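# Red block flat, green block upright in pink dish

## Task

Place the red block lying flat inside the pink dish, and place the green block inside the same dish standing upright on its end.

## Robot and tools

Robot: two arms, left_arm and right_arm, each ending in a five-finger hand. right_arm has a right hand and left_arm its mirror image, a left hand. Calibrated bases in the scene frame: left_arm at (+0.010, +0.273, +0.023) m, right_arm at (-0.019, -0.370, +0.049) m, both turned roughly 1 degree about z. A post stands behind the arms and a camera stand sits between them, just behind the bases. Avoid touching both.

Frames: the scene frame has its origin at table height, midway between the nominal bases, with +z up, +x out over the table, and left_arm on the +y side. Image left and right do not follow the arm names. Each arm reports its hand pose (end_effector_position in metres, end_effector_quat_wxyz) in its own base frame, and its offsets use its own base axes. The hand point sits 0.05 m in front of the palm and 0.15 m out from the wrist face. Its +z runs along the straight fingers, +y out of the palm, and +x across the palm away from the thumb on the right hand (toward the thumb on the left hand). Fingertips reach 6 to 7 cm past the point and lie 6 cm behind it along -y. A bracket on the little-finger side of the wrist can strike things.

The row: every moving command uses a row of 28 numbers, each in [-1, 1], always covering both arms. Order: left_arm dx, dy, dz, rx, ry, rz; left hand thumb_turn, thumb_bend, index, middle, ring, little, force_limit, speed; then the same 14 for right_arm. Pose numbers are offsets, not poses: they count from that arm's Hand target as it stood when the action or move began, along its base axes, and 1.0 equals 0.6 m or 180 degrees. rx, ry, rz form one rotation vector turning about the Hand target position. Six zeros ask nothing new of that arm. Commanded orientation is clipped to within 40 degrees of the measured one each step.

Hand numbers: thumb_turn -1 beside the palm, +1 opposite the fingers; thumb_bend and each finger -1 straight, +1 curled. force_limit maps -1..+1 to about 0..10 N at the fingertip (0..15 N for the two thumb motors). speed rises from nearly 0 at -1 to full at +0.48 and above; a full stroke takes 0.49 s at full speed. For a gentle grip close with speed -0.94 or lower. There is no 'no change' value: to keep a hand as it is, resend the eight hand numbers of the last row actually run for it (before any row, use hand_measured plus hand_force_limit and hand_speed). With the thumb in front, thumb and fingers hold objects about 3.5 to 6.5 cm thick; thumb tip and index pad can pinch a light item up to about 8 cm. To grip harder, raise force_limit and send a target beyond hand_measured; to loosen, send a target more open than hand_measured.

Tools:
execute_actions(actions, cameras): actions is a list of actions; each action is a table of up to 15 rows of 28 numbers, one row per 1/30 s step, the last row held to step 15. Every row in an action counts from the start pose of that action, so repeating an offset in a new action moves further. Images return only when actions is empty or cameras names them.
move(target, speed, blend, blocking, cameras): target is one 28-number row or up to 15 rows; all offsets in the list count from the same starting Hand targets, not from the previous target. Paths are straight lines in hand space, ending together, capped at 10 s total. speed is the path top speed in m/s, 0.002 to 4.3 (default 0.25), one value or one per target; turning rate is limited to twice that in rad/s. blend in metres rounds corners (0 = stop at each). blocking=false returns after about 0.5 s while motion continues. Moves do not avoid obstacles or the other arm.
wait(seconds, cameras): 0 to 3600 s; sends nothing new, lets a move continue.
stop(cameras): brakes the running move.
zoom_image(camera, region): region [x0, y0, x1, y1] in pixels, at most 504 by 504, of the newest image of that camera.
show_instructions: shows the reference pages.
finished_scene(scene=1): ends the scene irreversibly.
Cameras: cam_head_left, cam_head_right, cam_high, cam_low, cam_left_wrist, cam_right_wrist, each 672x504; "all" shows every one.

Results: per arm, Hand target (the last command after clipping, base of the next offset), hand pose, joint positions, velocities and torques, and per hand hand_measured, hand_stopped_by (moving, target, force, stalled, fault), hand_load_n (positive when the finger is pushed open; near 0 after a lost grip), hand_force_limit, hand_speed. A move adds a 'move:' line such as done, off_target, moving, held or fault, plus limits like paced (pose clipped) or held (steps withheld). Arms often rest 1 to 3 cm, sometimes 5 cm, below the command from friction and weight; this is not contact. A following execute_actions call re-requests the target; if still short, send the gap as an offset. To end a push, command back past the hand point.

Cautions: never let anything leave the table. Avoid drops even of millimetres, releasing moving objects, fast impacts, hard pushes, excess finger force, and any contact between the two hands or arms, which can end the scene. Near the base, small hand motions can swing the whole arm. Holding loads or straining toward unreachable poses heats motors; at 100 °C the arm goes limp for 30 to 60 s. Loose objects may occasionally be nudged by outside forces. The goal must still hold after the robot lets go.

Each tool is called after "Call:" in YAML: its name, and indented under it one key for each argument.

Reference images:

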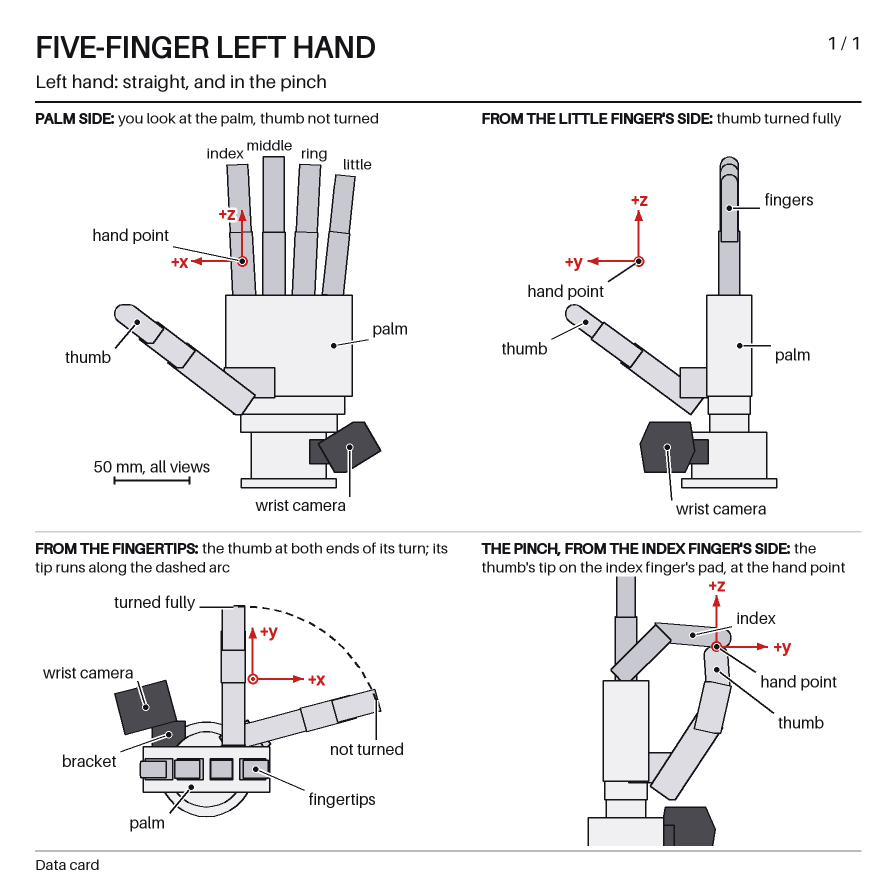

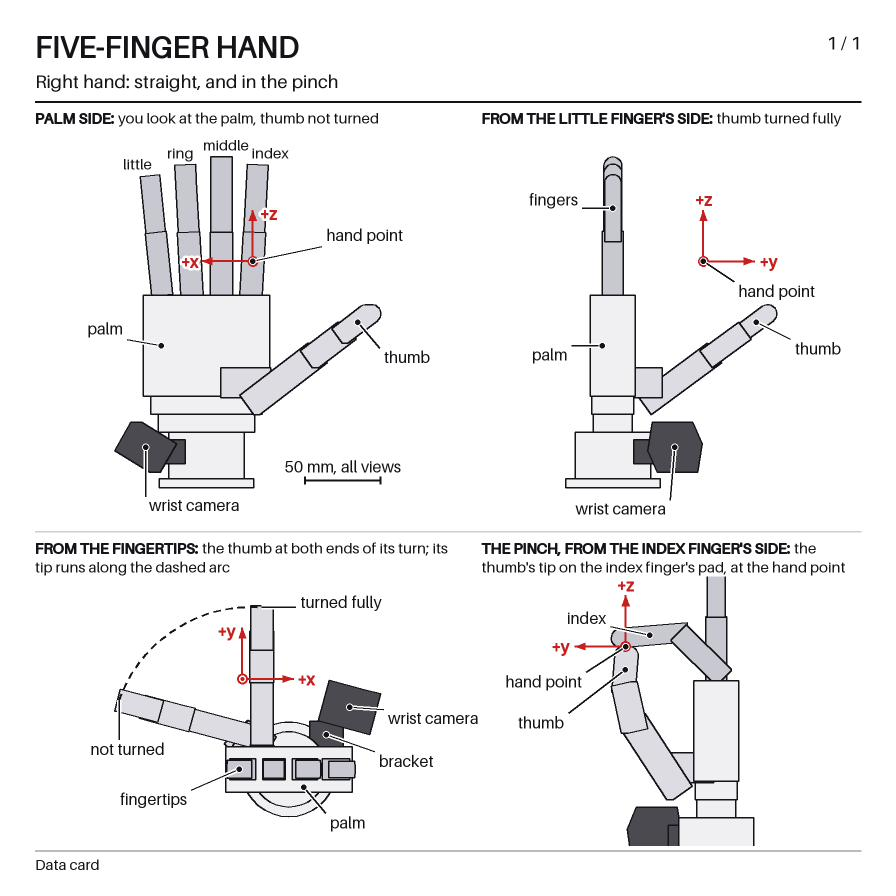

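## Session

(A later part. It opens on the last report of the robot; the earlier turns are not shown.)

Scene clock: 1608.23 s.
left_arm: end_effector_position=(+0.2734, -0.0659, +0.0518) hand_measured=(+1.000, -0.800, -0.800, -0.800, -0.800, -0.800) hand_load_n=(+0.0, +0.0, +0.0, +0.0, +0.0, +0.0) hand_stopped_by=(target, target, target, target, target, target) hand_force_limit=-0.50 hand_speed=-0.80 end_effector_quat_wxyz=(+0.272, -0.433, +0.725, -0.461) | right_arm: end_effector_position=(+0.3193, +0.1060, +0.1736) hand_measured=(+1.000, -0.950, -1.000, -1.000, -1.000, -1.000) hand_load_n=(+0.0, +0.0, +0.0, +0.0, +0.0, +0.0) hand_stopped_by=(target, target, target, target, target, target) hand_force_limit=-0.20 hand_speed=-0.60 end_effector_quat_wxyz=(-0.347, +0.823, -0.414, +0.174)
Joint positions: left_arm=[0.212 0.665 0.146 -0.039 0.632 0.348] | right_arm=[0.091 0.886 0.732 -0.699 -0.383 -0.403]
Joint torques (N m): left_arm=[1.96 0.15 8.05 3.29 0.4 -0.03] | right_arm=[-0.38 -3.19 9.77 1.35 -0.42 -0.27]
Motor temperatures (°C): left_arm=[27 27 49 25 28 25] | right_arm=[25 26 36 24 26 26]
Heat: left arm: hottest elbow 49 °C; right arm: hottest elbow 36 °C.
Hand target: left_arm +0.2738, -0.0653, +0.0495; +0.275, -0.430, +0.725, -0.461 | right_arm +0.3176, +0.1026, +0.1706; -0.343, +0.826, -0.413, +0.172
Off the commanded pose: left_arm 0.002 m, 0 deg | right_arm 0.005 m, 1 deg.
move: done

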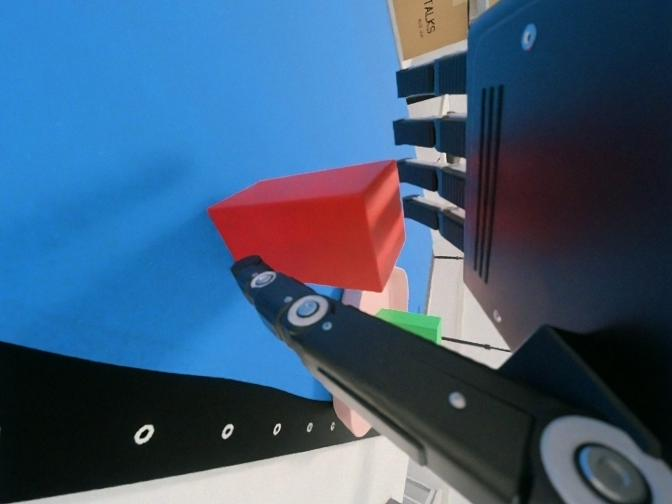

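Call:
execute_actions:
  actions:
    - [[0,0,0,0,0,0,1,-0.55,-0.35,-0.35,-0.8,-0.8,-0.5,-0.9,0,0,0,0,0,0,1,-0.95,-1,-1,-1,-1,-0.2,-0.6]]

Call:
wait:
  seconds: 1.5
  cameras: ["cam_left_wrist"]

Scene clock: 1618.43 s.
left_arm: end_effector_position=(+0.2734, -0.0659, +0.0518) hand_measured=(+1.000, -0.550, -0.350, -0.350, -0.800, -0.800) hand_load_n=(+0.0, +0.0, +0.0, +0.0, +0.0, +0.0) hand_stopped_by=(target, target, target, target, target, target) hand_force_limit=-0.50 hand_speed=-0.90 end_effector_quat_wxyz=(+0.272, -0.433, +0.725, -0.461) | right_arm: end_effector_position=(+0.3193, +0.1060, +0.1736) hand_measured=(+1.000, -0.950, -1.000, -1.000, -1.000, -1.000) hand_load_n=(+0.0, +0.0, +0.0, +0.0, +0.0, +0.0) hand_stopped_by=(target, target, target, target, target, target) hand_force_limit=-0.20 hand_speed=-0.60 end_effector_quat_wxyz=(-0.347, +0.823, -0.414, +0.174)
Joint positions: left_arm=[0.212 0.665 0.146 -0.039 0.632 0.348] | right_arm=[0.091 0.886 0.732 -0.699 -0.383 -0.403]
Joint torques (N m): left_arm=[2.02 0.09 8.09 3.12 0.41 -0.09] | right_arm=[-0.32 -3.08 9.83 1.44 -0.41 -0.26]
Heat: left arm: hottest elbow 48 °C; right arm: hottest elbow 36 °C.
Hand target: left_arm +0.2738, -0.0653, +0.0495; +0.275, -0.430, +0.725, -0.461 | right_arm +0.3176, +0.1026, +0.1706; -0.343, +0.826, -0.413, +0.172
Off the commanded pose: left_arm 0.002 m, 0 deg | right_arm 0.005 m, 1 deg.

Scene clock: 1619.93 s.
left_arm: end_effector_position=(+0.2734, -0.0659, +0.0518) hand_measured=(+1.000, -0.550, -0.350, -0.350, -0.800, -0.800) hand_load_n=(+0.0, +0.0, +0.0, +0.0, +0.0, +0.0) hand_stopped_by=(target, target, target, target, target, target) hand_force_limit=-0.50 hand_speed=-0.90 end_effector_quat_wxyz=(+0.272, -0.433, +0.725, -0.461) | right_arm: end_effector_position=(+0.3193, +0.1060, +0.1736) hand_measured=(+1.000, -0.950, -1.000, -1.000, -1.000, -1.000) hand_load_n=(+0.0, +0.0, +0.0, +0.0, +0.0, +0.0) hand_stopped_by=(target, target, target, target, target, target) hand_force_limit=-0.20 hand_speed=-0.60 end_effector_quat_wxyz=(-0.347, +0.823, -0.414, +0.174)
Joint positions: left_arm=[0.212 0.665 0.146 -0.039 0.632 0.348] | right_arm=[0.091 0.886 0.732 -0.699 -0.383 -0.403]
Joint torques (N m): left_arm=[2.08 0.67 8.05 3.1 0.41 -0.06] | right_arm=[-0.56 -3.31 9.8 1.4 -0.4 -0.26]
Heat: left arm: hottest elbow 48 °C; right arm: hottest elbow 36 °C.
Hand target: left_arm +0.2738, -0.0653, +0.0495; +0.275, -0.430, +0.725, -0.461 | right_arm +0.3176, +0.1026, +0.1706; -0.343, +0.826, -0.413, +0.172
Off the commanded pose: left_arm 0.002 m, 0 deg | right_arm 0.005 m, 1 deg.
wait: 1.50 s; at rest by 0.17 s

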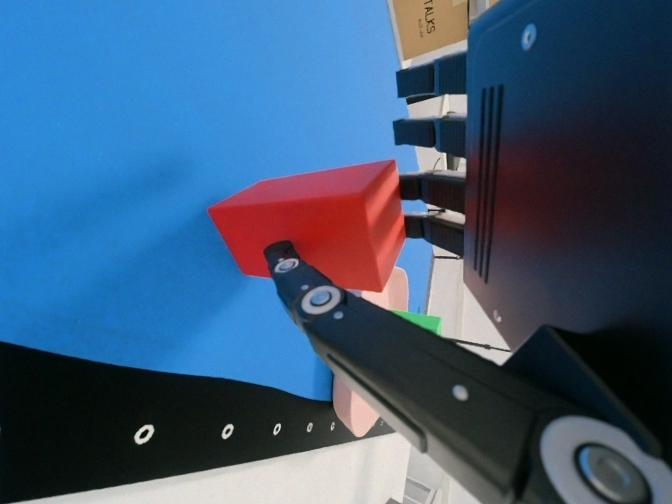

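Call:
execute_actions:
  actions:
    - [[0,0,0,0,0,0,1,-0.2,0.0,0.0,-0.8,-0.8,-0.4,-0.93,0,0,0,0,0,0,1,-0.95,-1,-1,-1,-1,-0.2,-0.6]]

Call:
wait:
  seconds: 5
  cameras: ["cam_left_wrist"]

Scene clock: 1639.10 s.
left_arm: end_effector_position=(+0.2734, -0.0659, +0.0518) hand_measured=(+1.000, -0.472, -0.168, -0.168, -0.800, -0.800) hand_load_n=(-0.5, +8.5, +4.0, +4.0, +0.0, -0.5) hand_stopped_by=(target, force, force, force, target, target) hand_force_limit=-0.40 hand_speed=-0.93 end_effector_quat_wxyz=(+0.272, -0.433, +0.725, -0.461) | right_arm: end_effector_position=(+0.3193, +0.1060, +0.1736) hand_measured=(+1.000, -0.950, -1.000, -1.000, -1.000, -1.000) hand_load_n=(+0.0, +0.0, +0.0, +0.0, +0.0, -0.5) hand_stopped_by=(target, target, target, target, target, target) hand_force_limit=-0.20 hand_speed=-0.60 end_effector_quat_wxyz=(-0.347, +0.823, -0.414, +0.174)
Joint positions: left_arm=[0.212 0.665 0.146 -0.039 0.632 0.348] | right_arm=[0.091 0.886 0.732 -0.699 -0.383 -0.403]
Joint torques (N m): left_arm=[2.14 0.32 8.09 2.91 0.38 -0.06] | right_arm=[-0.62 -3.19 9.8 1.33 -0.4 -0.26]
Heat: left arm: hottest elbow 46 °C; right arm: hottest elbow 36 °C.
Hand target: left_arm +0.2738, -0.0653, +0.0495; +0.275, -0.430, +0.725, -0.461 | right_arm +0.3176, +0.1026, +0.1706; -0.343, +0.826, -0.413, +0.172
Off the commanded pose: left_arm 0.002 m, 0 deg | right_arm 0.005 m, 1 deg.

Scene clock: 1644.10 s.
left_arm: end_effector_position=(+0.2734, -0.0659, +0.0518) hand_measured=(+1.000, -0.472, -0.168, -0.168, -0.800, -0.800) hand_load_n=(-0.5, +8.5, +3.5, +4.0, -0.5, +0.0) hand_stopped_by=(target, force, force, force, target, target) hand_force_limit=-0.40 hand_speed=-0.93 end_effector_quat_wxyz=(+0.272, -0.433, +0.725, -0.461) | right_arm: end_effector_position=(+0.3193, +0.1060, +0.1736) hand_measured=(+1.000, -0.950, -1.000, -1.000, -1.000, -1.000) hand_load_n=(+0.0, +0.0, +0.0, +0.0, +0.0, +0.0) hand_stopped_by=(target, target, target, target, target, target) hand_force_limit=-0.20 hand_speed=-0.60 end_effector_quat_wxyz=(-0.347, +0.823, -0.414, +0.174)
Joint positions: left_arm=[0.212 0.665 0.146 -0.039 0.632 0.348] | right_arm=[0.091 0.886 0.732 -0.699 -0.383 -0.403]
Joint torques (N m): left_arm=[1.79 1.14 7.91 3.03 0.4 -0.06] | right_arm=[-0.32 -3.14 9.91 1.32 -0.39 -0.25]
Heat: left arm: hottest elbow 46 °C; right arm: hottest elbow 36 °C.
Hand target: left_arm +0.2738, -0.0653, +0.0495; +0.275, -0.430, +0.725, -0.461 | right_arm +0.3176, +0.1026, +0.1706; -0.343, +0.826, -0.413, +0.172
Off the commanded pose: left_arm 0.002 m, 0 deg | right_arm 0.005 m, 1 deg.
wait: 5.00 s; at rest by 0.17 s

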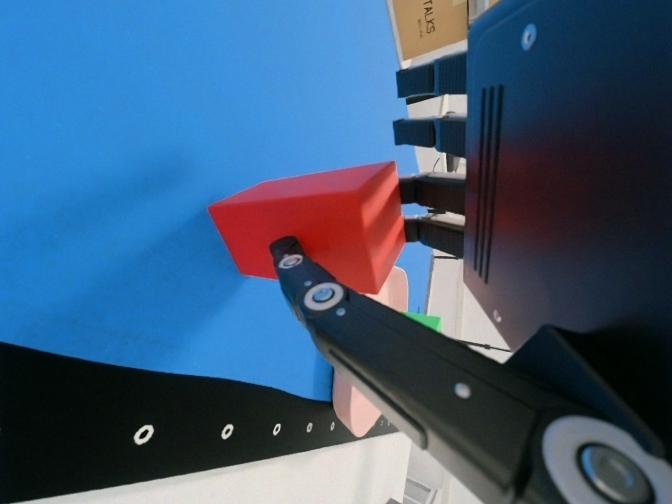

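Call:
move:
  target: [0,0,0.125,0,0,0,1,-0.2,0.0,0.0,-0.8,-0.8,-0.4,-0.93,0,0,0,0,0,0,1,-0.95,-1,-1,-1,-1,-0.2,-0.6]
  speed: 0.1
  cameras: ["cam_left_wrist","cam_low"]

Scene clock: 1648.07 s.
left_arm: end_effector_position=(+0.2557, -0.0710, +0.0854) hand_measured=(+1.000, -0.472, -0.168, -0.168, -0.800, -0.800) hand_load_n=(-0.5, +8.5, +4.0, +4.5, +0.0, +0.0) hand_stopped_by=(target, force, force, force, target, target) hand_force_limit=-0.40 hand_speed=-0.93 end_effector_quat_wxyz=(+0.245, -0.449, +0.732, -0.450) | right_arm: end_effector_position=(+0.3193, +0.1060, +0.1736) hand_measured=(+1.000, -0.950, -1.000, -1.000, -1.000, -1.000) hand_load_n=(+0.0, -0.5, +0.0, -0.5, +0.0, +0.0) hand_stopped_by=(target, target, target, target, target, target) hand_force_limit=-0.20 hand_speed=-0.60 end_effector_quat_wxyz=(-0.347, +0.823, -0.414, +0.174)
Joint positions: left_arm=[0.201 0.504 0.238 -0.358 0.623 0.346] | right_arm=[0.091 0.886 0.732 -0.699 -0.383 -0.403]
Joint torques (N m): left_arm=[2.02 -0.03 15.02 1.81 0.57 -0.07] | right_arm=[-0.26 -3.25 9.89 1.39 -0.4 -0.26]
Heat: left arm: hottest elbow 47 °C; right arm: hottest elbow 36 °C.
Hand target: left_arm +0.2737, -0.0653, +0.1245; +0.275, -0.430, +0.725, -0.461 | right_arm +0.3176, +0.1026, +0.1706; -0.343, +0.826, -0.413, +0.172
Off the commanded pose: left_arm 0.043 m, 4 deg | right_arm 0.005 m, 1 deg.
move: off_target (left_arm)
Images, in order (width x height): cam_low 672x504, cam_left_wrist 672x504.

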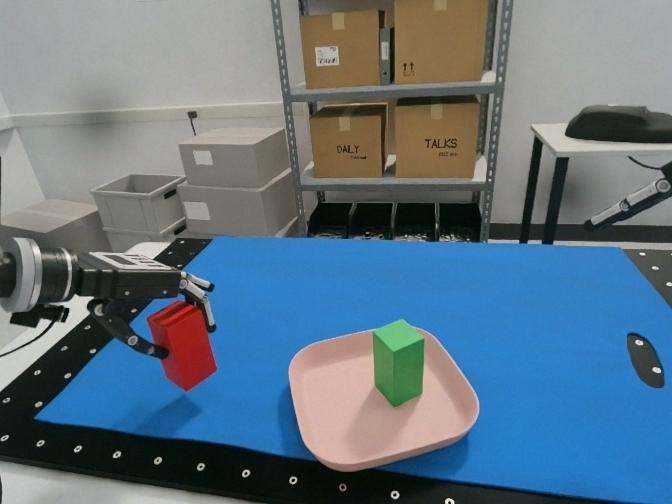

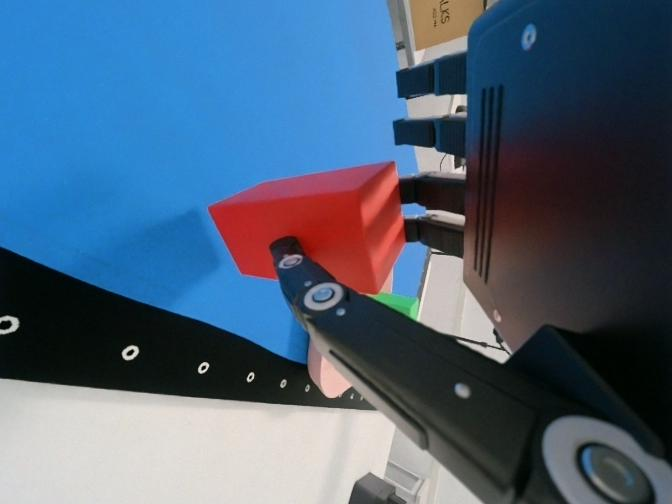

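Call:
move:
  target: [0,0,0,0.2453,-0.1304,0,1,-0.2,0.0,0.0,-0.8,-0.8,-0.4,-0.93,0,0,0,0,0,0,1,-0.95,-1,-1,-1,-1,-0.2,-0.6]
  speed: 0.15
  cameras: ["cam_left_wrist","cam_low","cam_high"]

Scene clock: 1669.40 s.
left_arm: end_effector_position=(+0.2712, -0.0640, +0.1212) hand_measured=(+1.000, -0.472, -0.168, -0.168, -0.800, -0.800) hand_load_n=(+0.0, +9.0, +4.0, +4.0, +0.0, +0.0) hand_stopped_by=(target, force, force, force, target, target) hand_force_limit=-0.40 hand_speed=-0.93 end_effector_quat_wxyz=(+0.546, -0.201, +0.780, -0.230) | right_arm: end_effector_position=(+0.3193, +0.1060, +0.1736) hand_measured=(+1.000, -0.950, -1.000, -1.000, -1.000, -1.000) hand_load_n=(+0.0, +0.0, +0.0, +0.0, +0.0, -0.5) hand_stopped_by=(target, target, target, target, target, target) hand_force_limit=-0.20 hand_speed=-0.60 end_effector_quat_wxyz=(-0.347, +0.823, -0.414, +0.174)
Joint positions: left_arm=[-0.588 0.249 0.176 -0.26 -0.419 0.779] | right_arm=[0.091 0.886 0.732 -0.699 -0.383 -0.403]
Joint torques (N m): left_arm=[0.91 1.79 9.51 3.56 -0.3 0.06] | right_arm=[-0.44 -3.14 9.81 1.36 -0.41 -0.27]
Motor temperatures (°C): left_arm=[27 27 55 24 28 25] | right_arm=[25 26 36 24 26 26]
Heat: left arm: hottest elbow 55 °C; right arm: hottest elbow 36 °C.
Hand target: left_arm +0.2737, -0.0654, +0.1245; +0.554, -0.196, +0.775, -0.233 | right_arm +0.3176, +0.1026, +0.1706; -0.343, +0.826, -0.413, +0.172
Off the commanded pose: left_arm 0.004 m, 1 deg | right_arm 0.005 m, 1 deg.
move: done
Images, in order (width x height): cam_high 672x504, cam_low 672x504, cam_left_wrist 672x504.

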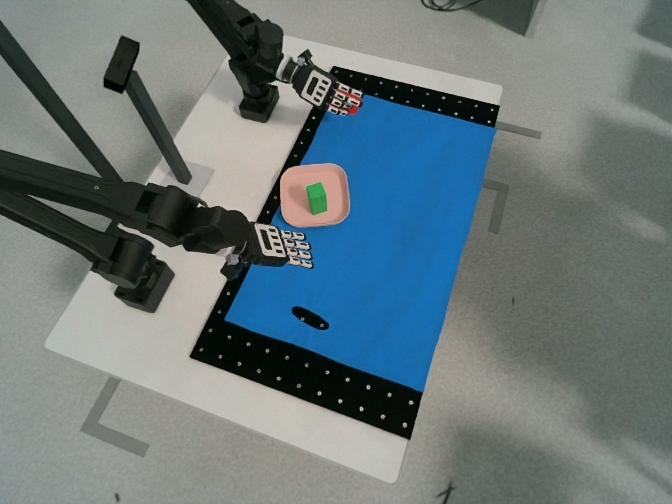

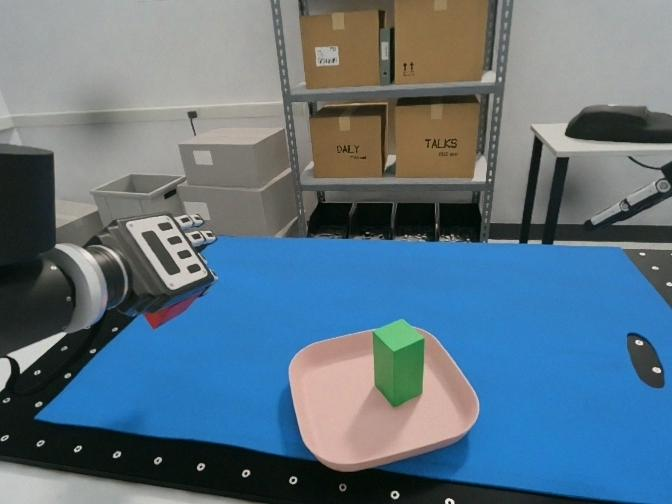

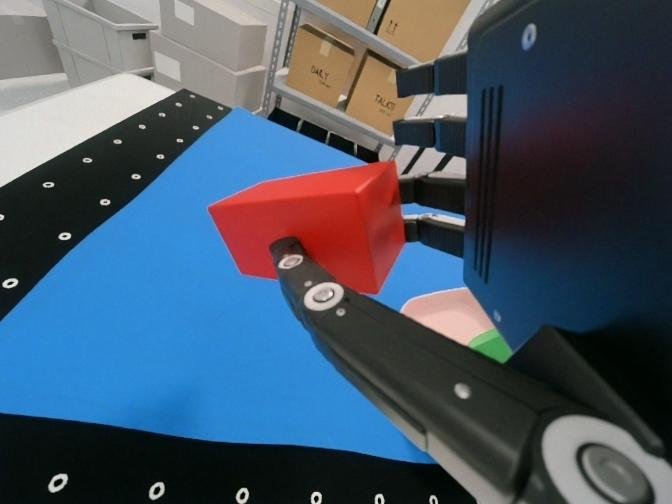

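Call:
move:
  target:
    - [0,0,-0.125,0,0,0,1,-0.2,0.0,0.0,-0.8,-0.8,-0.4,-0.93,0,0,0,0,0,0,1,-0.95,-1,-1,-1,-1,-0.2,-0.6]
    - [0,0,-0.1575,0,0,0,1,-0.2,0.0,0.0,-0.8,-0.8,-0.4,-0.93,0,0,0,0,0,0,1,-0.95,-1,-1,-1,-1,-0.2,-0.6]
  speed: [0.1,0.02]
  blend: [0.01,0]
  cameras: ["cam_left_wrist","cam_low"]

Scene clock: 1677.10 s.
left_arm: end_effector_position=(+0.2646, -0.0607, +0.0527) hand_measured=(+1.000, -0.472, -0.168, -0.168, -0.800, -0.800) hand_load_n=(+0.0, +8.5, +4.0, +4.0, +0.0, +0.0) hand_stopped_by=(target, force, force, force, target, target) hand_force_limit=-0.40 hand_speed=-0.93 end_effector_quat_wxyz=(+0.542, -0.199, +0.785, -0.226) | right_arm: end_effector_position=(+0.3193, +0.1060, +0.1736) hand_measured=(+1.000, -0.950, -1.000, -1.000, -1.000, -1.000) hand_load_n=(+0.0, +0.0, +0.0, +0.0, +0.0, +0.0) hand_stopped_by=(target, target, target, target, target, target) hand_force_limit=-0.20 hand_speed=-0.60 end_effector_quat_wxyz=(-0.347, +0.823, -0.414, +0.174)
Joint positions: left_arm=[-0.595 0.319 0.006 -0.034 -0.424 0.78] | right_arm=[0.091 0.886 0.732 -0.699 -0.383 -0.403]
Joint torques (N m): left_arm=[1.08 0.91 10.4 1.92 -0.03 -0.08] | right_arm=[-0.32 -3.14 9.81 1.37 -0.39 -0.26]
Heat: left arm: hottest elbow 54 °C; right arm: hottest elbow 36 °C.
Hand target: left_arm +0.2669, -0.0622, +0.0608; +0.547, -0.200, +0.780, -0.232 (not the last commanded pose) | right_arm +0.3176, +0.1026, +0.1706; -0.343, +0.826, -0.413, +0.172
Off the commanded pose: left_arm 0.025 m, 2 deg | right_arm 0.005 m, 1 deg.
move: held (left_arm; a check stopped the path); path passed 0 of 2 targets; blend cut to 0.0098 m at target 1; limits=held
pose unreachable (left arm): on one or more control steps of this call, first in action 0 (counted from 0), this arm could not follow its commanded pose, so it was not sent that pose on those steps. It may still have moved: this result reports where it is.
cause: moving toward the commanded pose would bring two parts of the arm too close to each other (joints 2 (shoulder) and 3 (elbow) lie between them).
Images, in order (width x height): cam_low 672x504, cam_left_wrist 672x504.

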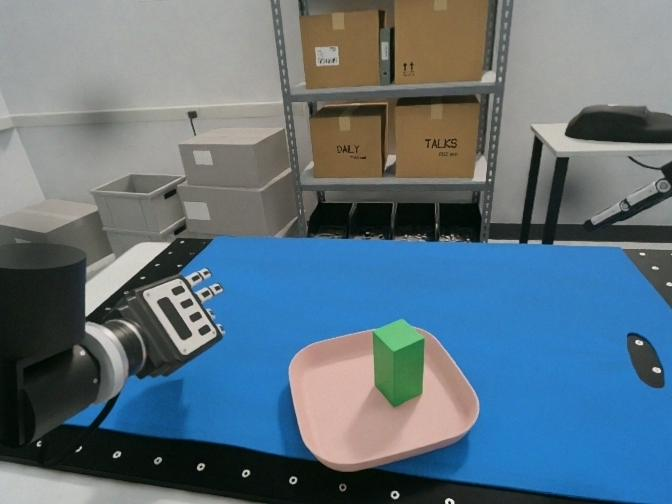

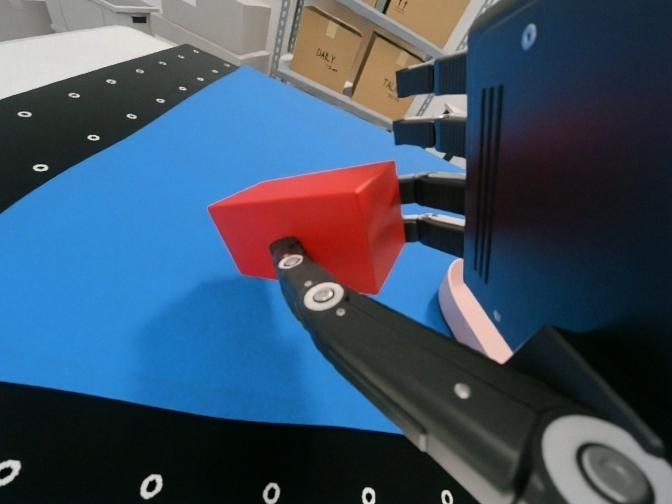

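Call:
move:
  target:
    - [0.155,0.0037,0.115,0,0,0,1,-0.2,0.0,0.0,-0.8,-0.8,-0.4,-0.93,0,0,0,0,0,0,1,-0.95,-1,-1,-1,-1,-0.2,-0.6]
    - [0.155,0.0037,-0.005,0,0,0,1,-0.2,0.0,0.0,-0.8,-0.8,-0.4,-0.93,0,0,0,0,0,0,1,-0.95,-1,-1,-1,-1,-0.2,-0.6]
  speed: [0.15,0.1]
  cameras: ["cam_left_wrist","cam_low"]

Scene clock: 1687.07 s.
left_arm: end_effector_position=(+0.3570, -0.0621, +0.0533) hand_measured=(+1.000, -0.472, -0.168, -0.168, -0.800, -0.800) hand_load_n=(-0.5, +8.5, +4.0, +4.0, +0.0, +0.0) hand_stopped_by=(target, force, force, force, target, target) hand_force_limit=-0.40 hand_speed=-0.93 end_effector_quat_wxyz=(+0.537, -0.203, +0.785, -0.231) | right_arm: end_effector_position=(+0.3193, +0.1060, +0.1736) hand_measured=(+1.000, -0.950, -1.000, -1.000, -1.000, -1.000) hand_load_n=(+0.0, +0.0, +0.0, +0.0, +0.0, +0.0) hand_stopped_by=(target, target, target, target, target, target) hand_force_limit=-0.20 hand_speed=-0.60 end_effector_quat_wxyz=(-0.347, +0.823, -0.414, +0.174)
Joint positions: left_arm=[-0.329 1.034 0.155 0.552 -0.167 0.855] | right_arm=[0.091 0.886 0.732 -0.699 -0.383 -0.403]
Joint torques (N m): left_arm=[2.43 -2.49 6.79 3.64 0.09 0.04] | right_arm=[-0.38 -3.49 9.76 1.33 -0.39 -0.26]
Heat: left arm: hottest elbow 53 °C; right arm: hottest elbow 37 °C.
Hand target: left_arm +0.3599, -0.0599, +0.0577; +0.547, -0.200, +0.780, -0.231 | right_arm +0.3176, +0.1026, +0.1706; -0.343, +0.826, -0.413, +0.172
Off the commanded pose: left_arm 0.006 m, 1 deg | right_arm 0.005 m, 1 deg.
move: done
Images, in order (width x height): cam_low 672x504, cam_left_wrist 672x504.

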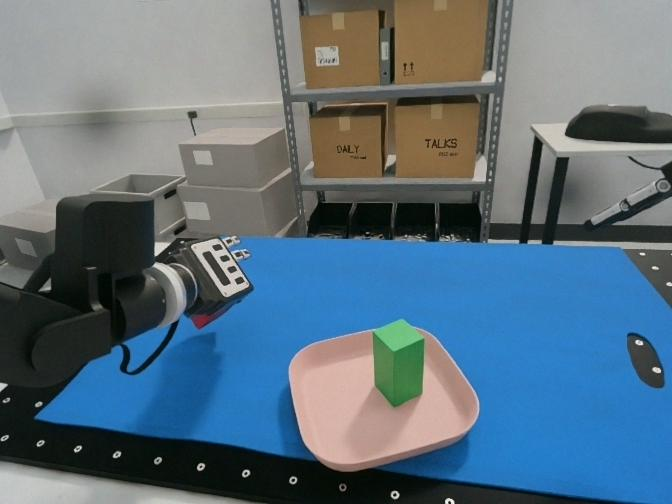

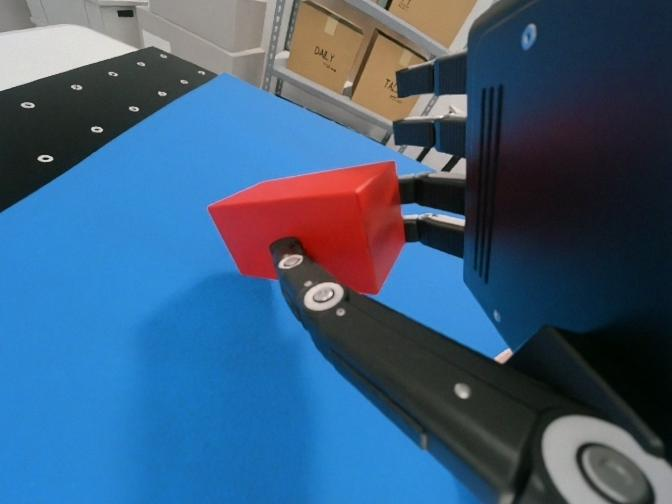

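Call:
move:
  target: [0,0,-0.046,0,0,0,1,-0.2,0.0,0.0,-0.8,-0.8,-0.4,-0.93,0,0,0,0,0,0,1,-0.95,-1,-1,-1,-1,-0.2,-0.6]
  speed: 0.02
  cameras: ["cam_left_wrist"]

Scene clock: 1691.87 s.
left_arm: end_effector_position=(+0.3620, -0.0633, +0.0326) hand_measured=(+1.000, -0.472, -0.168, -0.168, -0.800, -0.800) hand_load_n=(-1.0, +8.5, +4.0, +4.0, +0.0, +0.0) hand_stopped_by=(target, force, force, force, target, target) hand_force_limit=-0.40 hand_speed=-0.93 end_effector_quat_wxyz=(+0.545, -0.200, +0.780, -0.234) | right_arm: end_effector_position=(+0.3193, +0.1060, +0.1736) hand_measured=(+1.000, -0.950, -1.000, -1.000, -1.000, -1.000) hand_load_n=(+0.0, +0.0, +0.0, -0.5, +0.0, +0.0) hand_stopped_by=(target, target, target, target, target, target) hand_force_limit=-0.20 hand_speed=-0.60 end_effector_quat_wxyz=(-0.347, +0.823, -0.414, +0.174)
Joint positions: left_arm=[-0.329 1.221 0.131 0.785 -0.167 0.863] | right_arm=[0.091 0.886 0.732 -0.699 -0.383 -0.403]
Joint torques (N m): left_arm=[2.08 -3.02 4.66 3.38 0.11 0] | right_arm=[-0.38 -3.43 9.78 1.46 -0.4 -0.26]
Heat: left arm: hottest elbow 51 °C; right arm: hottest elbow 37 °C.
Hand target: left_arm +0.3599, -0.0599, +0.0301; +0.547, -0.200, +0.780, -0.231 | right_arm +0.3176, +0.1026, +0.1706; -0.343, +0.826, -0.413, +0.172
Off the commanded pose: left_arm 0.005 m, 0 deg | right_arm 0.005 m, 1 deg.
move: done

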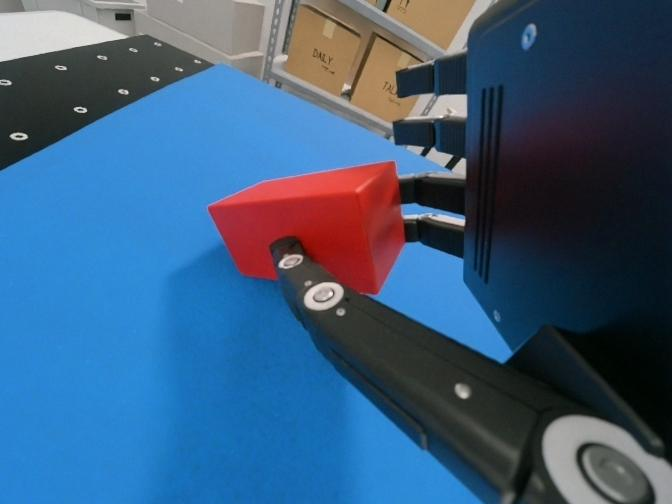

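Call:
move:
  target: [0,0,-0.025,0,0,0,1,-0.2,0.0,0.0,-0.8,-0.8,-0.4,-0.93,0,0,0,0,0,0,1,-0.95,-1,-1,-1,-1,-0.2,-0.6]
  speed: 0.02
  cameras: ["cam_left_wrist","cam_low"]

Scene clock: 1698.13 s.
left_arm: end_effector_position=(+0.3698, -0.0650, +0.0274) hand_measured=(+1.000, -0.472, -0.168, -0.168, -0.800, -0.800) hand_load_n=(-2.5, +7.5, +3.5, +5.5, +0.0, +0.0) hand_stopped_by=(target, force, force, force, target, target) hand_force_limit=-0.40 hand_speed=-0.93 end_effector_quat_wxyz=(+0.557, -0.193, +0.772, -0.236) | right_arm: end_effector_position=(+0.3193, +0.1060, +0.1736) hand_measured=(+1.000, -0.950, -1.000, -1.000, -1.000, -1.000) hand_load_n=(+0.0, +0.0, +0.0, +0.0, +0.0, +0.0) hand_stopped_by=(target, target, target, target, target, target) hand_force_limit=-0.20 hand_speed=-0.60 end_effector_quat_wxyz=(-0.347, +0.823, -0.414, +0.174)
Joint positions: left_arm=[-0.329 1.334 0.131 0.929 -0.167 0.877] | right_arm=[0.091 0.886 0.732 -0.699 -0.383 -0.403]
Joint torques (N m): left_arm=[2.67 -2.9 2.93 2.78 0.04 -0.14] | right_arm=[-0.56 -3.49 9.81 1.28 -0.41 -0.26]
Motor temperatures (°C): left_arm=[27 27 50 25 28 25] | right_arm=[25 26 37 24 26 26]
Heat: left arm: hottest elbow 50 °C; right arm: hottest elbow 37 °C.
Hand target: left_arm +0.3598, -0.0599, +0.0150; +0.547, -0.200, +0.780, -0.231 | right_arm +0.3176, +0.1026, +0.1706; -0.343, +0.826, -0.413, +0.172
Off the commanded pose: left_arm 0.017 m, 2 deg | right_arm 0.005 m, 1 deg.
move: off_target (left_arm)
Images, in order (width x height): cam_low 672x504, cam_left_wrist 672x504.

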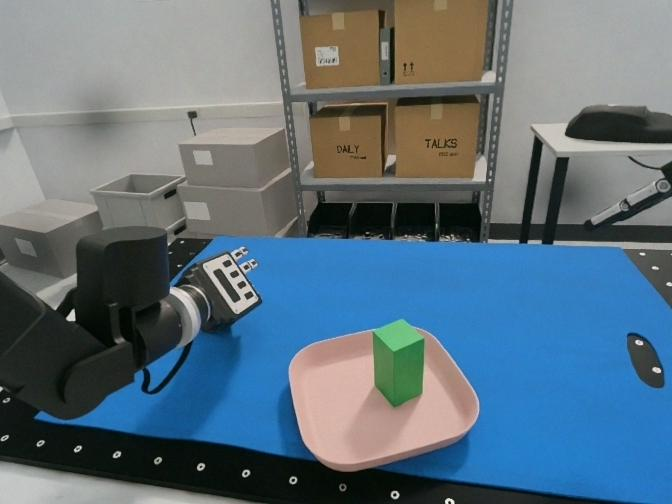

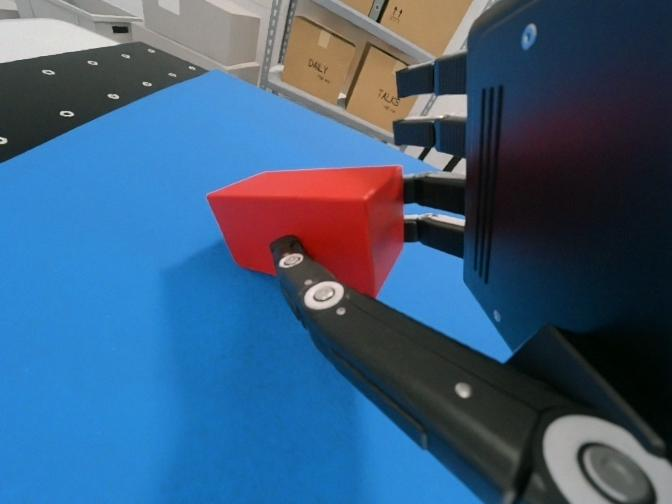

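Call:
move:
  target: [-0.013,-0.035,-0.0167,0,0,0,1,-0.2,0.0,0.0,-0.8,-0.8,-0.4,-0.93,0,0,0,0,0,0,1,-0.95,-1,-1,-1,-1,-0.2,-0.6]
  speed: 0.02
  cameras: ["cam_left_wrist","cam_low"]

Scene clock: 1707.30 s.
left_arm: end_effector_position=(+0.3572, -0.0790, +0.0089) hand_measured=(+1.000, -0.472, -0.168, -0.168, -0.800, -0.800) hand_load_n=(-0.5, +8.0, +3.5, +5.0, +0.0, +0.0) hand_stopped_by=(target, force, force, force, target, target) hand_force_limit=-0.40 hand_speed=-0.93 end_effector_quat_wxyz=(+0.550, -0.195, +0.780, -0.226) | right_arm: end_effector_position=(+0.3193, +0.1060, +0.1736) hand_measured=(+1.000, -0.950, -1.000, -1.000, -1.000, -1.000) hand_load_n=(+0.0, +0.0, +0.0, +0.5, +0.0, +0.0) hand_stopped_by=(target, target, target, target, target, target) hand_force_limit=-0.20 hand_speed=-0.60 end_effector_quat_wxyz=(-0.347, +0.823, -0.414, +0.174)
Joint positions: left_arm=[-0.425 1.428 0.12 1.001 -0.268 0.853] | right_arm=[0.091 0.886 0.732 -0.699 -0.383 -0.403]
Joint torques (N m): left_arm=[0.73 -4.54 2.67 3.29 -0.12 -0.2] | right_arm=[-0.44 -3.14 9.88 1.39 -0.39 -0.24]
Heat: left arm: hottest elbow 48 °C; right arm: hottest elbow 37 °C.
Hand target: left_arm +0.3521, -0.0810, +0.0050; +0.547, -0.200, +0.780, -0.231 | right_arm +0.3176, +0.1026, +0.1706; -0.343, +0.826, -0.413, +0.172
Off the commanded pose: left_arm 0.007 m, 1 deg | right_arm 0.005 m, 1 deg.
move: done
Images, in order (width x height): cam_low 672x504, cam_left_wrist 672x504.

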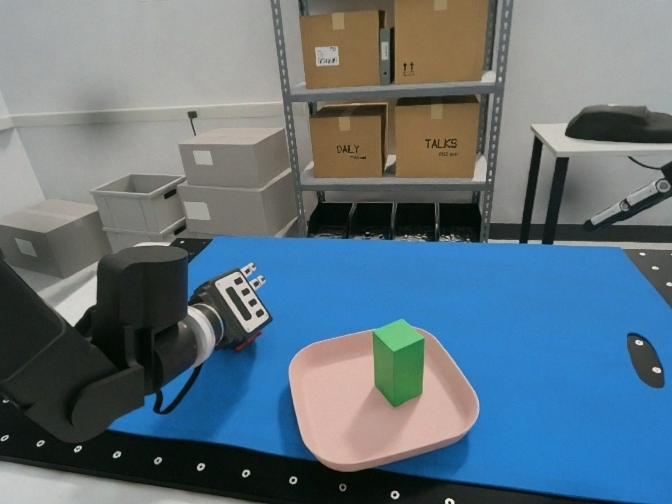

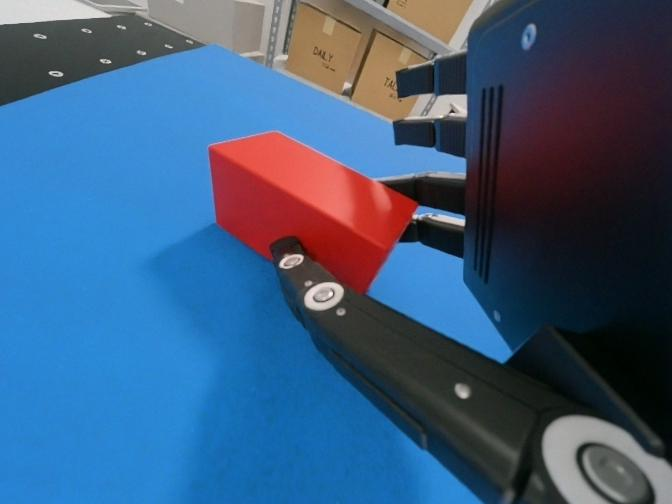

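Call:
move:
  target: [-0.005,-0.008,-0.012,0,0,0,1,-0.2,0.0,0.0,-0.8,-0.8,-0.4,-0.93,0,0,0,0,0,0,1,-0.95,-1,-1,-1,-1,-0.2,-0.6]
  speed: 0.02
  cameras: ["cam_left_wrist"]

Scene clock: 1710.73 s.
left_arm: end_effector_position=(+0.3563, -0.0844, +0.0037) hand_measured=(+1.000, -0.472, -0.168, -0.168, -0.800, -0.800) hand_load_n=(-1.0, +8.0, +3.0, +5.0, +0.0, +0.0) hand_stopped_by=(target, force, force, force, target, target) hand_force_limit=-0.40 hand_speed=-0.93 end_effector_quat_wxyz=(+0.553, -0.194, +0.778, -0.226) | right_arm: end_effector_position=(+0.3193, +0.1060, +0.1736) hand_measured=(+1.000, -0.950, -1.000, -1.000, -1.000, -1.000) hand_load_n=(+0.0, +0.0, +0.0, +0.0, +0.0, +0.0) hand_stopped_by=(target, target, target, target, target, target) hand_force_limit=-0.20 hand_speed=-0.60 end_effector_quat_wxyz=(-0.347, +0.823, -0.414, +0.174)
Joint positions: left_arm=[-0.452 1.488 0.12 1.065 -0.295 0.847] | right_arm=[0.091 0.886 0.732 -0.699 -0.383 -0.403]
Joint torques (N m): left_arm=[0.5 -4.66 2.07 3 -0.09 -0.28] | right_arm=[-0.56 -3.31 9.8 1.32 -0.41 -0.26]
Heat: left arm: hottest elbow 47 °C; right arm: hottest elbow 37 °C.
Hand target: left_arm +0.3491, -0.0858, -0.0022; +0.547, -0.200, +0.780, -0.231 | right_arm +0.3176, +0.1026, +0.1706; -0.343, +0.826, -0.413, +0.172
Off the commanded pose: left_arm 0.009 m, 1 deg | right_arm 0.005 m, 1 deg.
move: done

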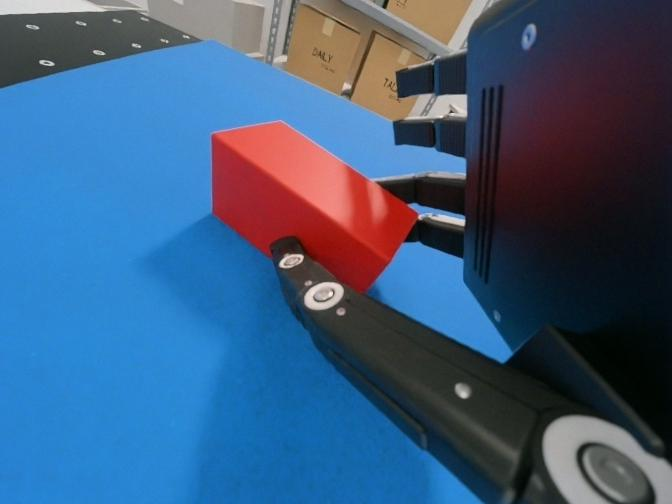

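Call:
zoom_image:
  camera: "cam_left_wrist"
  region: [150, 90, 450, 315]

Scaled by 1.680.

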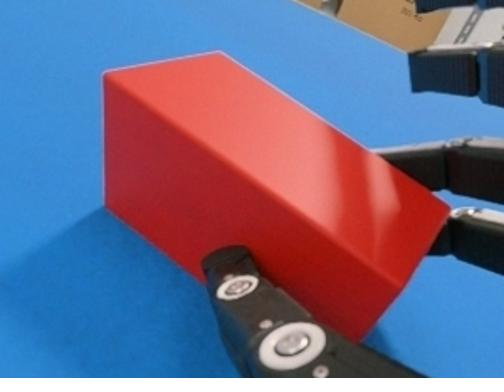

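Call:
move:
  target: [-0.004,-0.008,-0.01,0,0,0,1,-0.2,0.0,0.0,-0.8,-0.8,-0.4,-0.93,0,0,0,0,0,0,1,-0.95,-1,-1,-1,-1,-0.2,-0.6]
  speed: 0.02
  cameras: ["cam_left_wrist"]

Call:
zoom_image:
  camera: "cam_left_wrist"
  region: [150, 90, 450, 315]

Scene clock: 1741.53 s.
left_arm: end_effector_position=(+0.3565, -0.0890, +0.0030) hand_measured=(+1.000, -0.472, -0.168, -0.168, -0.800, -0.800) hand_load_n=(-2.5, +7.5, +3.0, +6.0, +0.0, +0.0) hand_stopped_by=(target, force, force, force, target, target) hand_force_limit=-0.40 hand_speed=-0.93 end_effector_quat_wxyz=(+0.560, -0.194, +0.772, -0.228) | right_arm: end_effector_position=(+0.3193, +0.1060, +0.1736) hand_measured=(+1.000, -0.950, -1.000, -1.000, -1.000, -1.000) hand_load_n=(+0.0, +0.0, +0.0, +0.0, +0.0, +0.0) hand_stopped_by=(target, target, target, target, target, target) hand_force_limit=-0.20 hand_speed=-0.60 end_effector_quat_wxyz=(-0.347, +0.823, -0.414, +0.174)
Joint positions: left_arm=[-0.477 1.532 0.12 1.126 -0.324 0.845] | right_arm=[0.091 0.886 0.732 -0.699 -0.383 -0.403]
Joint torques (N m): left_arm=[0.79 -3.6 1.58 2.54 0.03 -0.32] | right_arm=[-0.5 -3.25 9.85 1.42 -0.38 -0.25]
Motor temperatures (°C): left_arm=[27 27 43 25 28 25] | right_arm=[25 26 37 24 26 26]
Heat: left arm: hottest elbow 43 °C; right arm: hottest elbow 37 °C.
Hand target: left_arm +0.3467, -0.0906, -0.0081; +0.547, -0.200, +0.780, -0.231 | right_arm +0.3176, +0.1026, +0.1706; -0.343, +0.826, -0.413, +0.172
Off the commanded pose: left_arm 0.015 m, 2 deg | right_arm 0.005 m, 1 deg.
move: off_target (left_arm)

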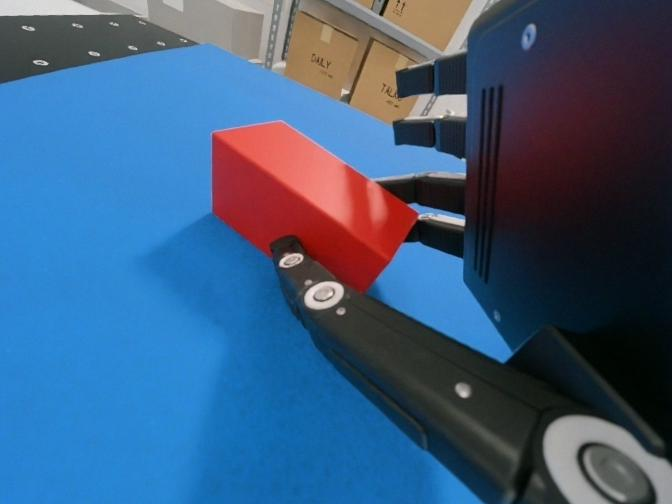

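Scaled by 1.680.

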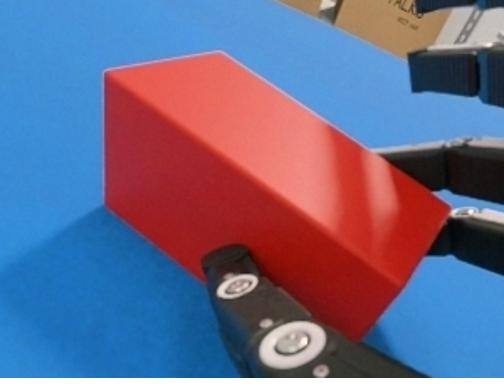

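Call:
execute_actions:
  actions:
    - [[0.016,0.0025,0.0185,0,0,0,1,-0.2,0.0,0.0,-0.8,-0.8,-0.4,-0.93,0,0,0,0,0,0,1,-0.95,-1,-1,-1,-1,-0.2,-0.6]]

Scene clock: 1746.00 s.
left_arm: end_effector_position=(+0.3542, -0.0887, +0.0035) hand_measured=(+1.000, -0.472, -0.168, -0.168, -0.800, -0.800) hand_load_n=(-1.0, +7.5, +3.5, +5.0, +0.0, +0.0) hand_stopped_by=(target, force, force, force, target, target) hand_force_limit=-0.40 hand_speed=-0.93 end_effector_quat_wxyz=(+0.551, -0.191, +0.780, -0.228) | right_arm: end_effector_position=(+0.3193, +0.1060, +0.1736) hand_measured=(+1.000, -0.950, -1.000, -1.000, -1.000, -1.000) hand_load_n=(+0.0, +0.0, +0.0, -0.5, +0.0, +0.0) hand_stopped_by=(target, target, target, target, target, target) hand_force_limit=-0.20 hand_speed=-0.60 end_effector_quat_wxyz=(-0.347, +0.823, -0.414, +0.174)
Joint positions: left_arm=[-0.468 1.48 0.12 1.052 -0.302 0.843] | right_arm=[0.091 0.886 0.732 -0.699 -0.383 -0.403]
Joint torques (N m): left_arm=[1.9 -5.83 3.74 1.66 0.15 -0.21] | right_arm=[-0.62 -3.31 9.85 1.32 -0.4 -0.27]
Heat: left arm: hottest elbow 43 °C; right arm: hottest elbow 37 °C.
Hand target: left_arm +0.3563, -0.0891, +0.0030; +0.547, -0.200, +0.780, -0.231 | right_arm +0.3176, +0.1026, +0.1706; -0.343, +0.826, -0.413, +0.172
Off the commanded pose: left_arm 0.002 m, 1 deg | right_arm 0.005 m, 1 deg.

Call:
execute_actions:
  actions:
    - [[0,0,0,0,0,0,1,-0.55,-0.26,-0.26,-0.8,-0.8,-0.4,-0.94,0,0,0,0,0,0,1,-0.95,-1,-1,-1,-1,-0.2,-0.6]]

Call:
wait:
  seconds: 2.5
  cameras: ["cam_left_wrist"]

Scene clock: 1749.43 s.
left_arm: end_effector_position=(+0.3528, -0.0889, +0.0011) hand_measured=(+1.000, -0.550, -0.260, -0.260, -0.800, -0.800) hand_load_n=(+0.5, +0.0, +0.0, +0.0, +0.0, +0.0) hand_stopped_by=(target, target, target, target, target, target) hand_force_limit=-0.40 hand_speed=-0.94 end_effector_quat_wxyz=(+0.546, -0.194, +0.782, -0.228) | right_arm: end_effector_position=(+0.3193, +0.1060, +0.1736) hand_measured=(+1.000, -0.950, -1.000, -1.000, -1.000, -1.000) hand_load_n=(+0.0, +0.0, +0.0, +0.0, +0.0, +0.0) hand_stopped_by=(target, target, target, target, target, target) hand_force_limit=-0.20 hand_speed=-0.60 end_effector_quat_wxyz=(-0.347, +0.823, -0.414, +0.174)
Joint positions: left_arm=[-0.468 1.48 0.12 1.042 -0.301 0.834] | right_arm=[0.091 0.886 0.732 -0.699 -0.383 -0.403]
Joint torques (N m): left_arm=[2.32 -5.66 3.74 2.1 0.13 -0.11] | right_arm=[-0.38 -3.49 9.83 1.37 -0.38 -0.26]
Heat: left arm: hottest elbow 42 °C; right arm: hottest elbow 37 °C.
Hand target: left_arm +0.3563, -0.0892, +0.0030; +0.547, -0.199, +0.780, -0.232 | right_arm +0.3176, +0.1026, +0.1706; -0.343, +0.826, -0.413, +0.172
Off the commanded pose: left_arm 0.004 m, 1 deg | right_arm 0.005 m, 1 deg.

Scene clock: 1751.93 s.
left_arm: end_effector_position=(+0.3528, -0.0889, +0.0011) hand_measured=(+1.000, -0.550, -0.260, -0.260, -0.800, -0.800) hand_load_n=(+0.0, +0.0, +0.0, +0.0, +0.0, +0.0) hand_stopped_by=(target, target, target, target, target, target) hand_force_limit=-0.40 hand_speed=-0.94 end_effector_quat_wxyz=(+0.546, -0.194, +0.782, -0.228) | right_arm: end_effector_position=(+0.3193, +0.1060, +0.1736) hand_measured=(+1.000, -0.950, -1.000, -1.000, -1.000, -1.000) hand_load_n=(+0.0, +0.0, +0.0, +0.0, +0.0, +0.0) hand_stopped_by=(target, target, target, target, target, target) hand_force_limit=-0.20 hand_speed=-0.60 end_effector_quat_wxyz=(-0.347, +0.823, -0.414, +0.174)
Joint positions: left_arm=[-0.468 1.48 0.12 1.042 -0.301 0.834] | right_arm=[0.091 0.886 0.732 -0.699 -0.383 -0.403]
Joint torques (N m): left_arm=[2.14 -5.95 3.7 2.06 0.14 -0.16] | right_arm=[-0.44 -3.08 9.77 1.36 -0.4 -0.27]
Heat: left arm: hottest elbow 42 °C; right arm: hottest elbow 37 °C.
Hand target: left_arm +0.3563, -0.0892, +0.0030; +0.547, -0.199, +0.780, -0.232 | right_arm +0.3176, +0.1026, +0.1706; -0.343, +0.826, -0.413, +0.172
Off the commanded pose: left_arm 0.004 m, 1 deg | right_arm 0.005 m, 1 deg.
wait: 2.50 s; at rest by 0.17 s

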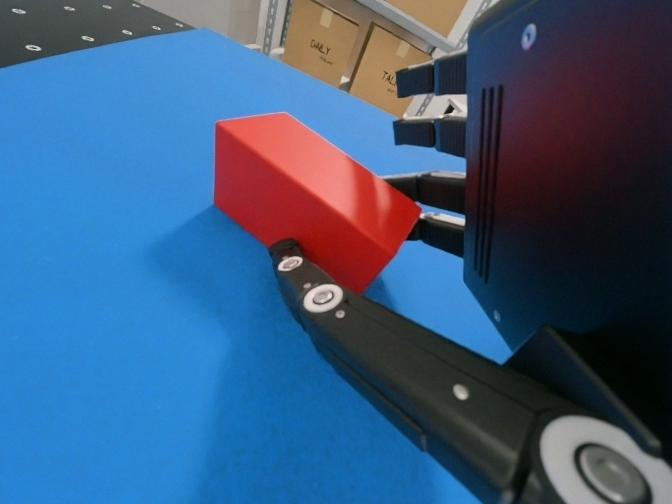

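Call:
move:
  target:
    - [0,0,0,0,0,0,1,-0.8,-0.8,-0.8,-0.8,-0.8,-0.4,-0.8,0,0,0,0,0,0,1,-0.95,-1,-1,-1,-1,-0.2,-0.6]
    - [0,0,0.2,0,0,0,1,-0.8,-0.8,-0.8,-0.8,-0.8,-0.4,-0.8,0,0,0,0,0,0,1,-0.95,-1,-1,-1,-1,-0.2,-0.6]
    - [-0.0333,0,0.2,-0.2453,0.1304,0,1,-0.8,-0.8,-0.8,-0.8,-0.8,-0.4,-0.8,0,0,0,0,0,0,1,-0.95,-1,-1,-1,-1,-0.2,-0.6]
  speed: [0.1,0.12,0.25]
  cameras: ["cam_left_wrist","cam_low","cam_high"]

Scene clock: 1763.23 s.
left_arm: end_effector_position=(+0.3143, -0.0902, +0.0924) hand_measured=(+1.000, -0.800, -0.800, -0.800, -0.800, -0.800) hand_load_n=(+0.0, +0.0, +0.0, +0.0, +0.0, +0.0) hand_stopped_by=(target, target, target, target, target, target) hand_force_limit=-0.40 hand_speed=-0.80 end_effector_quat_wxyz=(+0.250, -0.439, +0.737, -0.449) | right_arm: end_effector_position=(+0.3193, +0.1060, +0.1736) hand_measured=(+1.000, -0.950, -1.000, -1.000, -1.000, -1.000) hand_load_n=(+0.0, +0.0, +0.0, +0.0, +0.0, +0.0) hand_stopped_by=(target, target, target, target, target, target) hand_force_limit=-0.20 hand_speed=-0.60 end_effector_quat_wxyz=(-0.347, +0.823, -0.414, +0.174)
Joint positions: left_arm=[0.051 0.789 0.325 -0.105 0.503 0.269] | right_arm=[0.091 0.886 0.732 -0.699 -0.383 -0.403]
Joint torques (N m): left_arm=[2.14 -1.49 13.87 1.85 0.42 -0.11] | right_arm=[-0.44 -3.49 9.8 1.33 -0.41 -0.25]
Heat: left arm: hottest elbow 43 °C; right arm: hottest elbow 37 °C.
Hand target: left_arm +0.3364, -0.0890, +0.1229; +0.266, -0.431, +0.729, -0.461 | right_arm +0.3176, +0.1026, +0.1706; -0.343, +0.826, -0.413, +0.172
Off the commanded pose: left_arm 0.038 m, 3 deg | right_arm 0.005 m, 1 deg.
move: off_target (left_arm)
Images, in order (width x height): cam_high 672x504, cam_low 672x504, cam_left_wrist 672x504.

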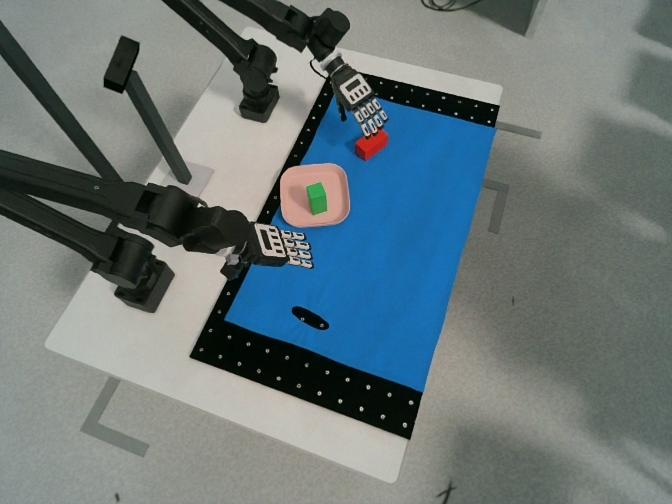

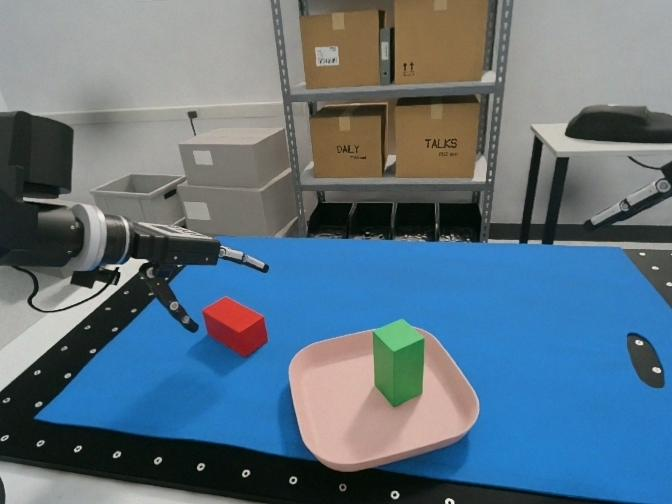

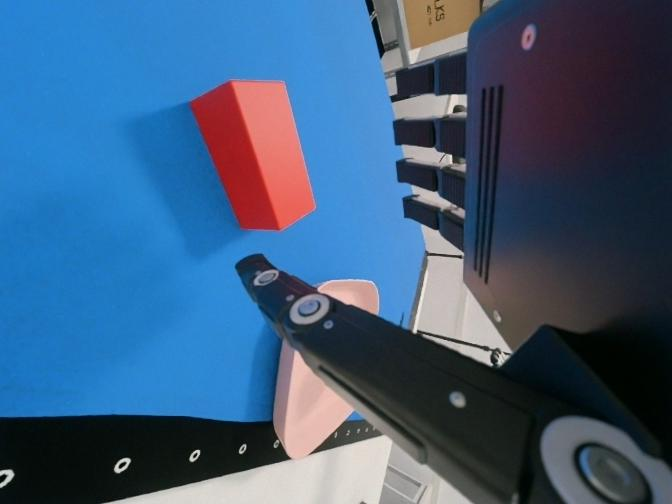

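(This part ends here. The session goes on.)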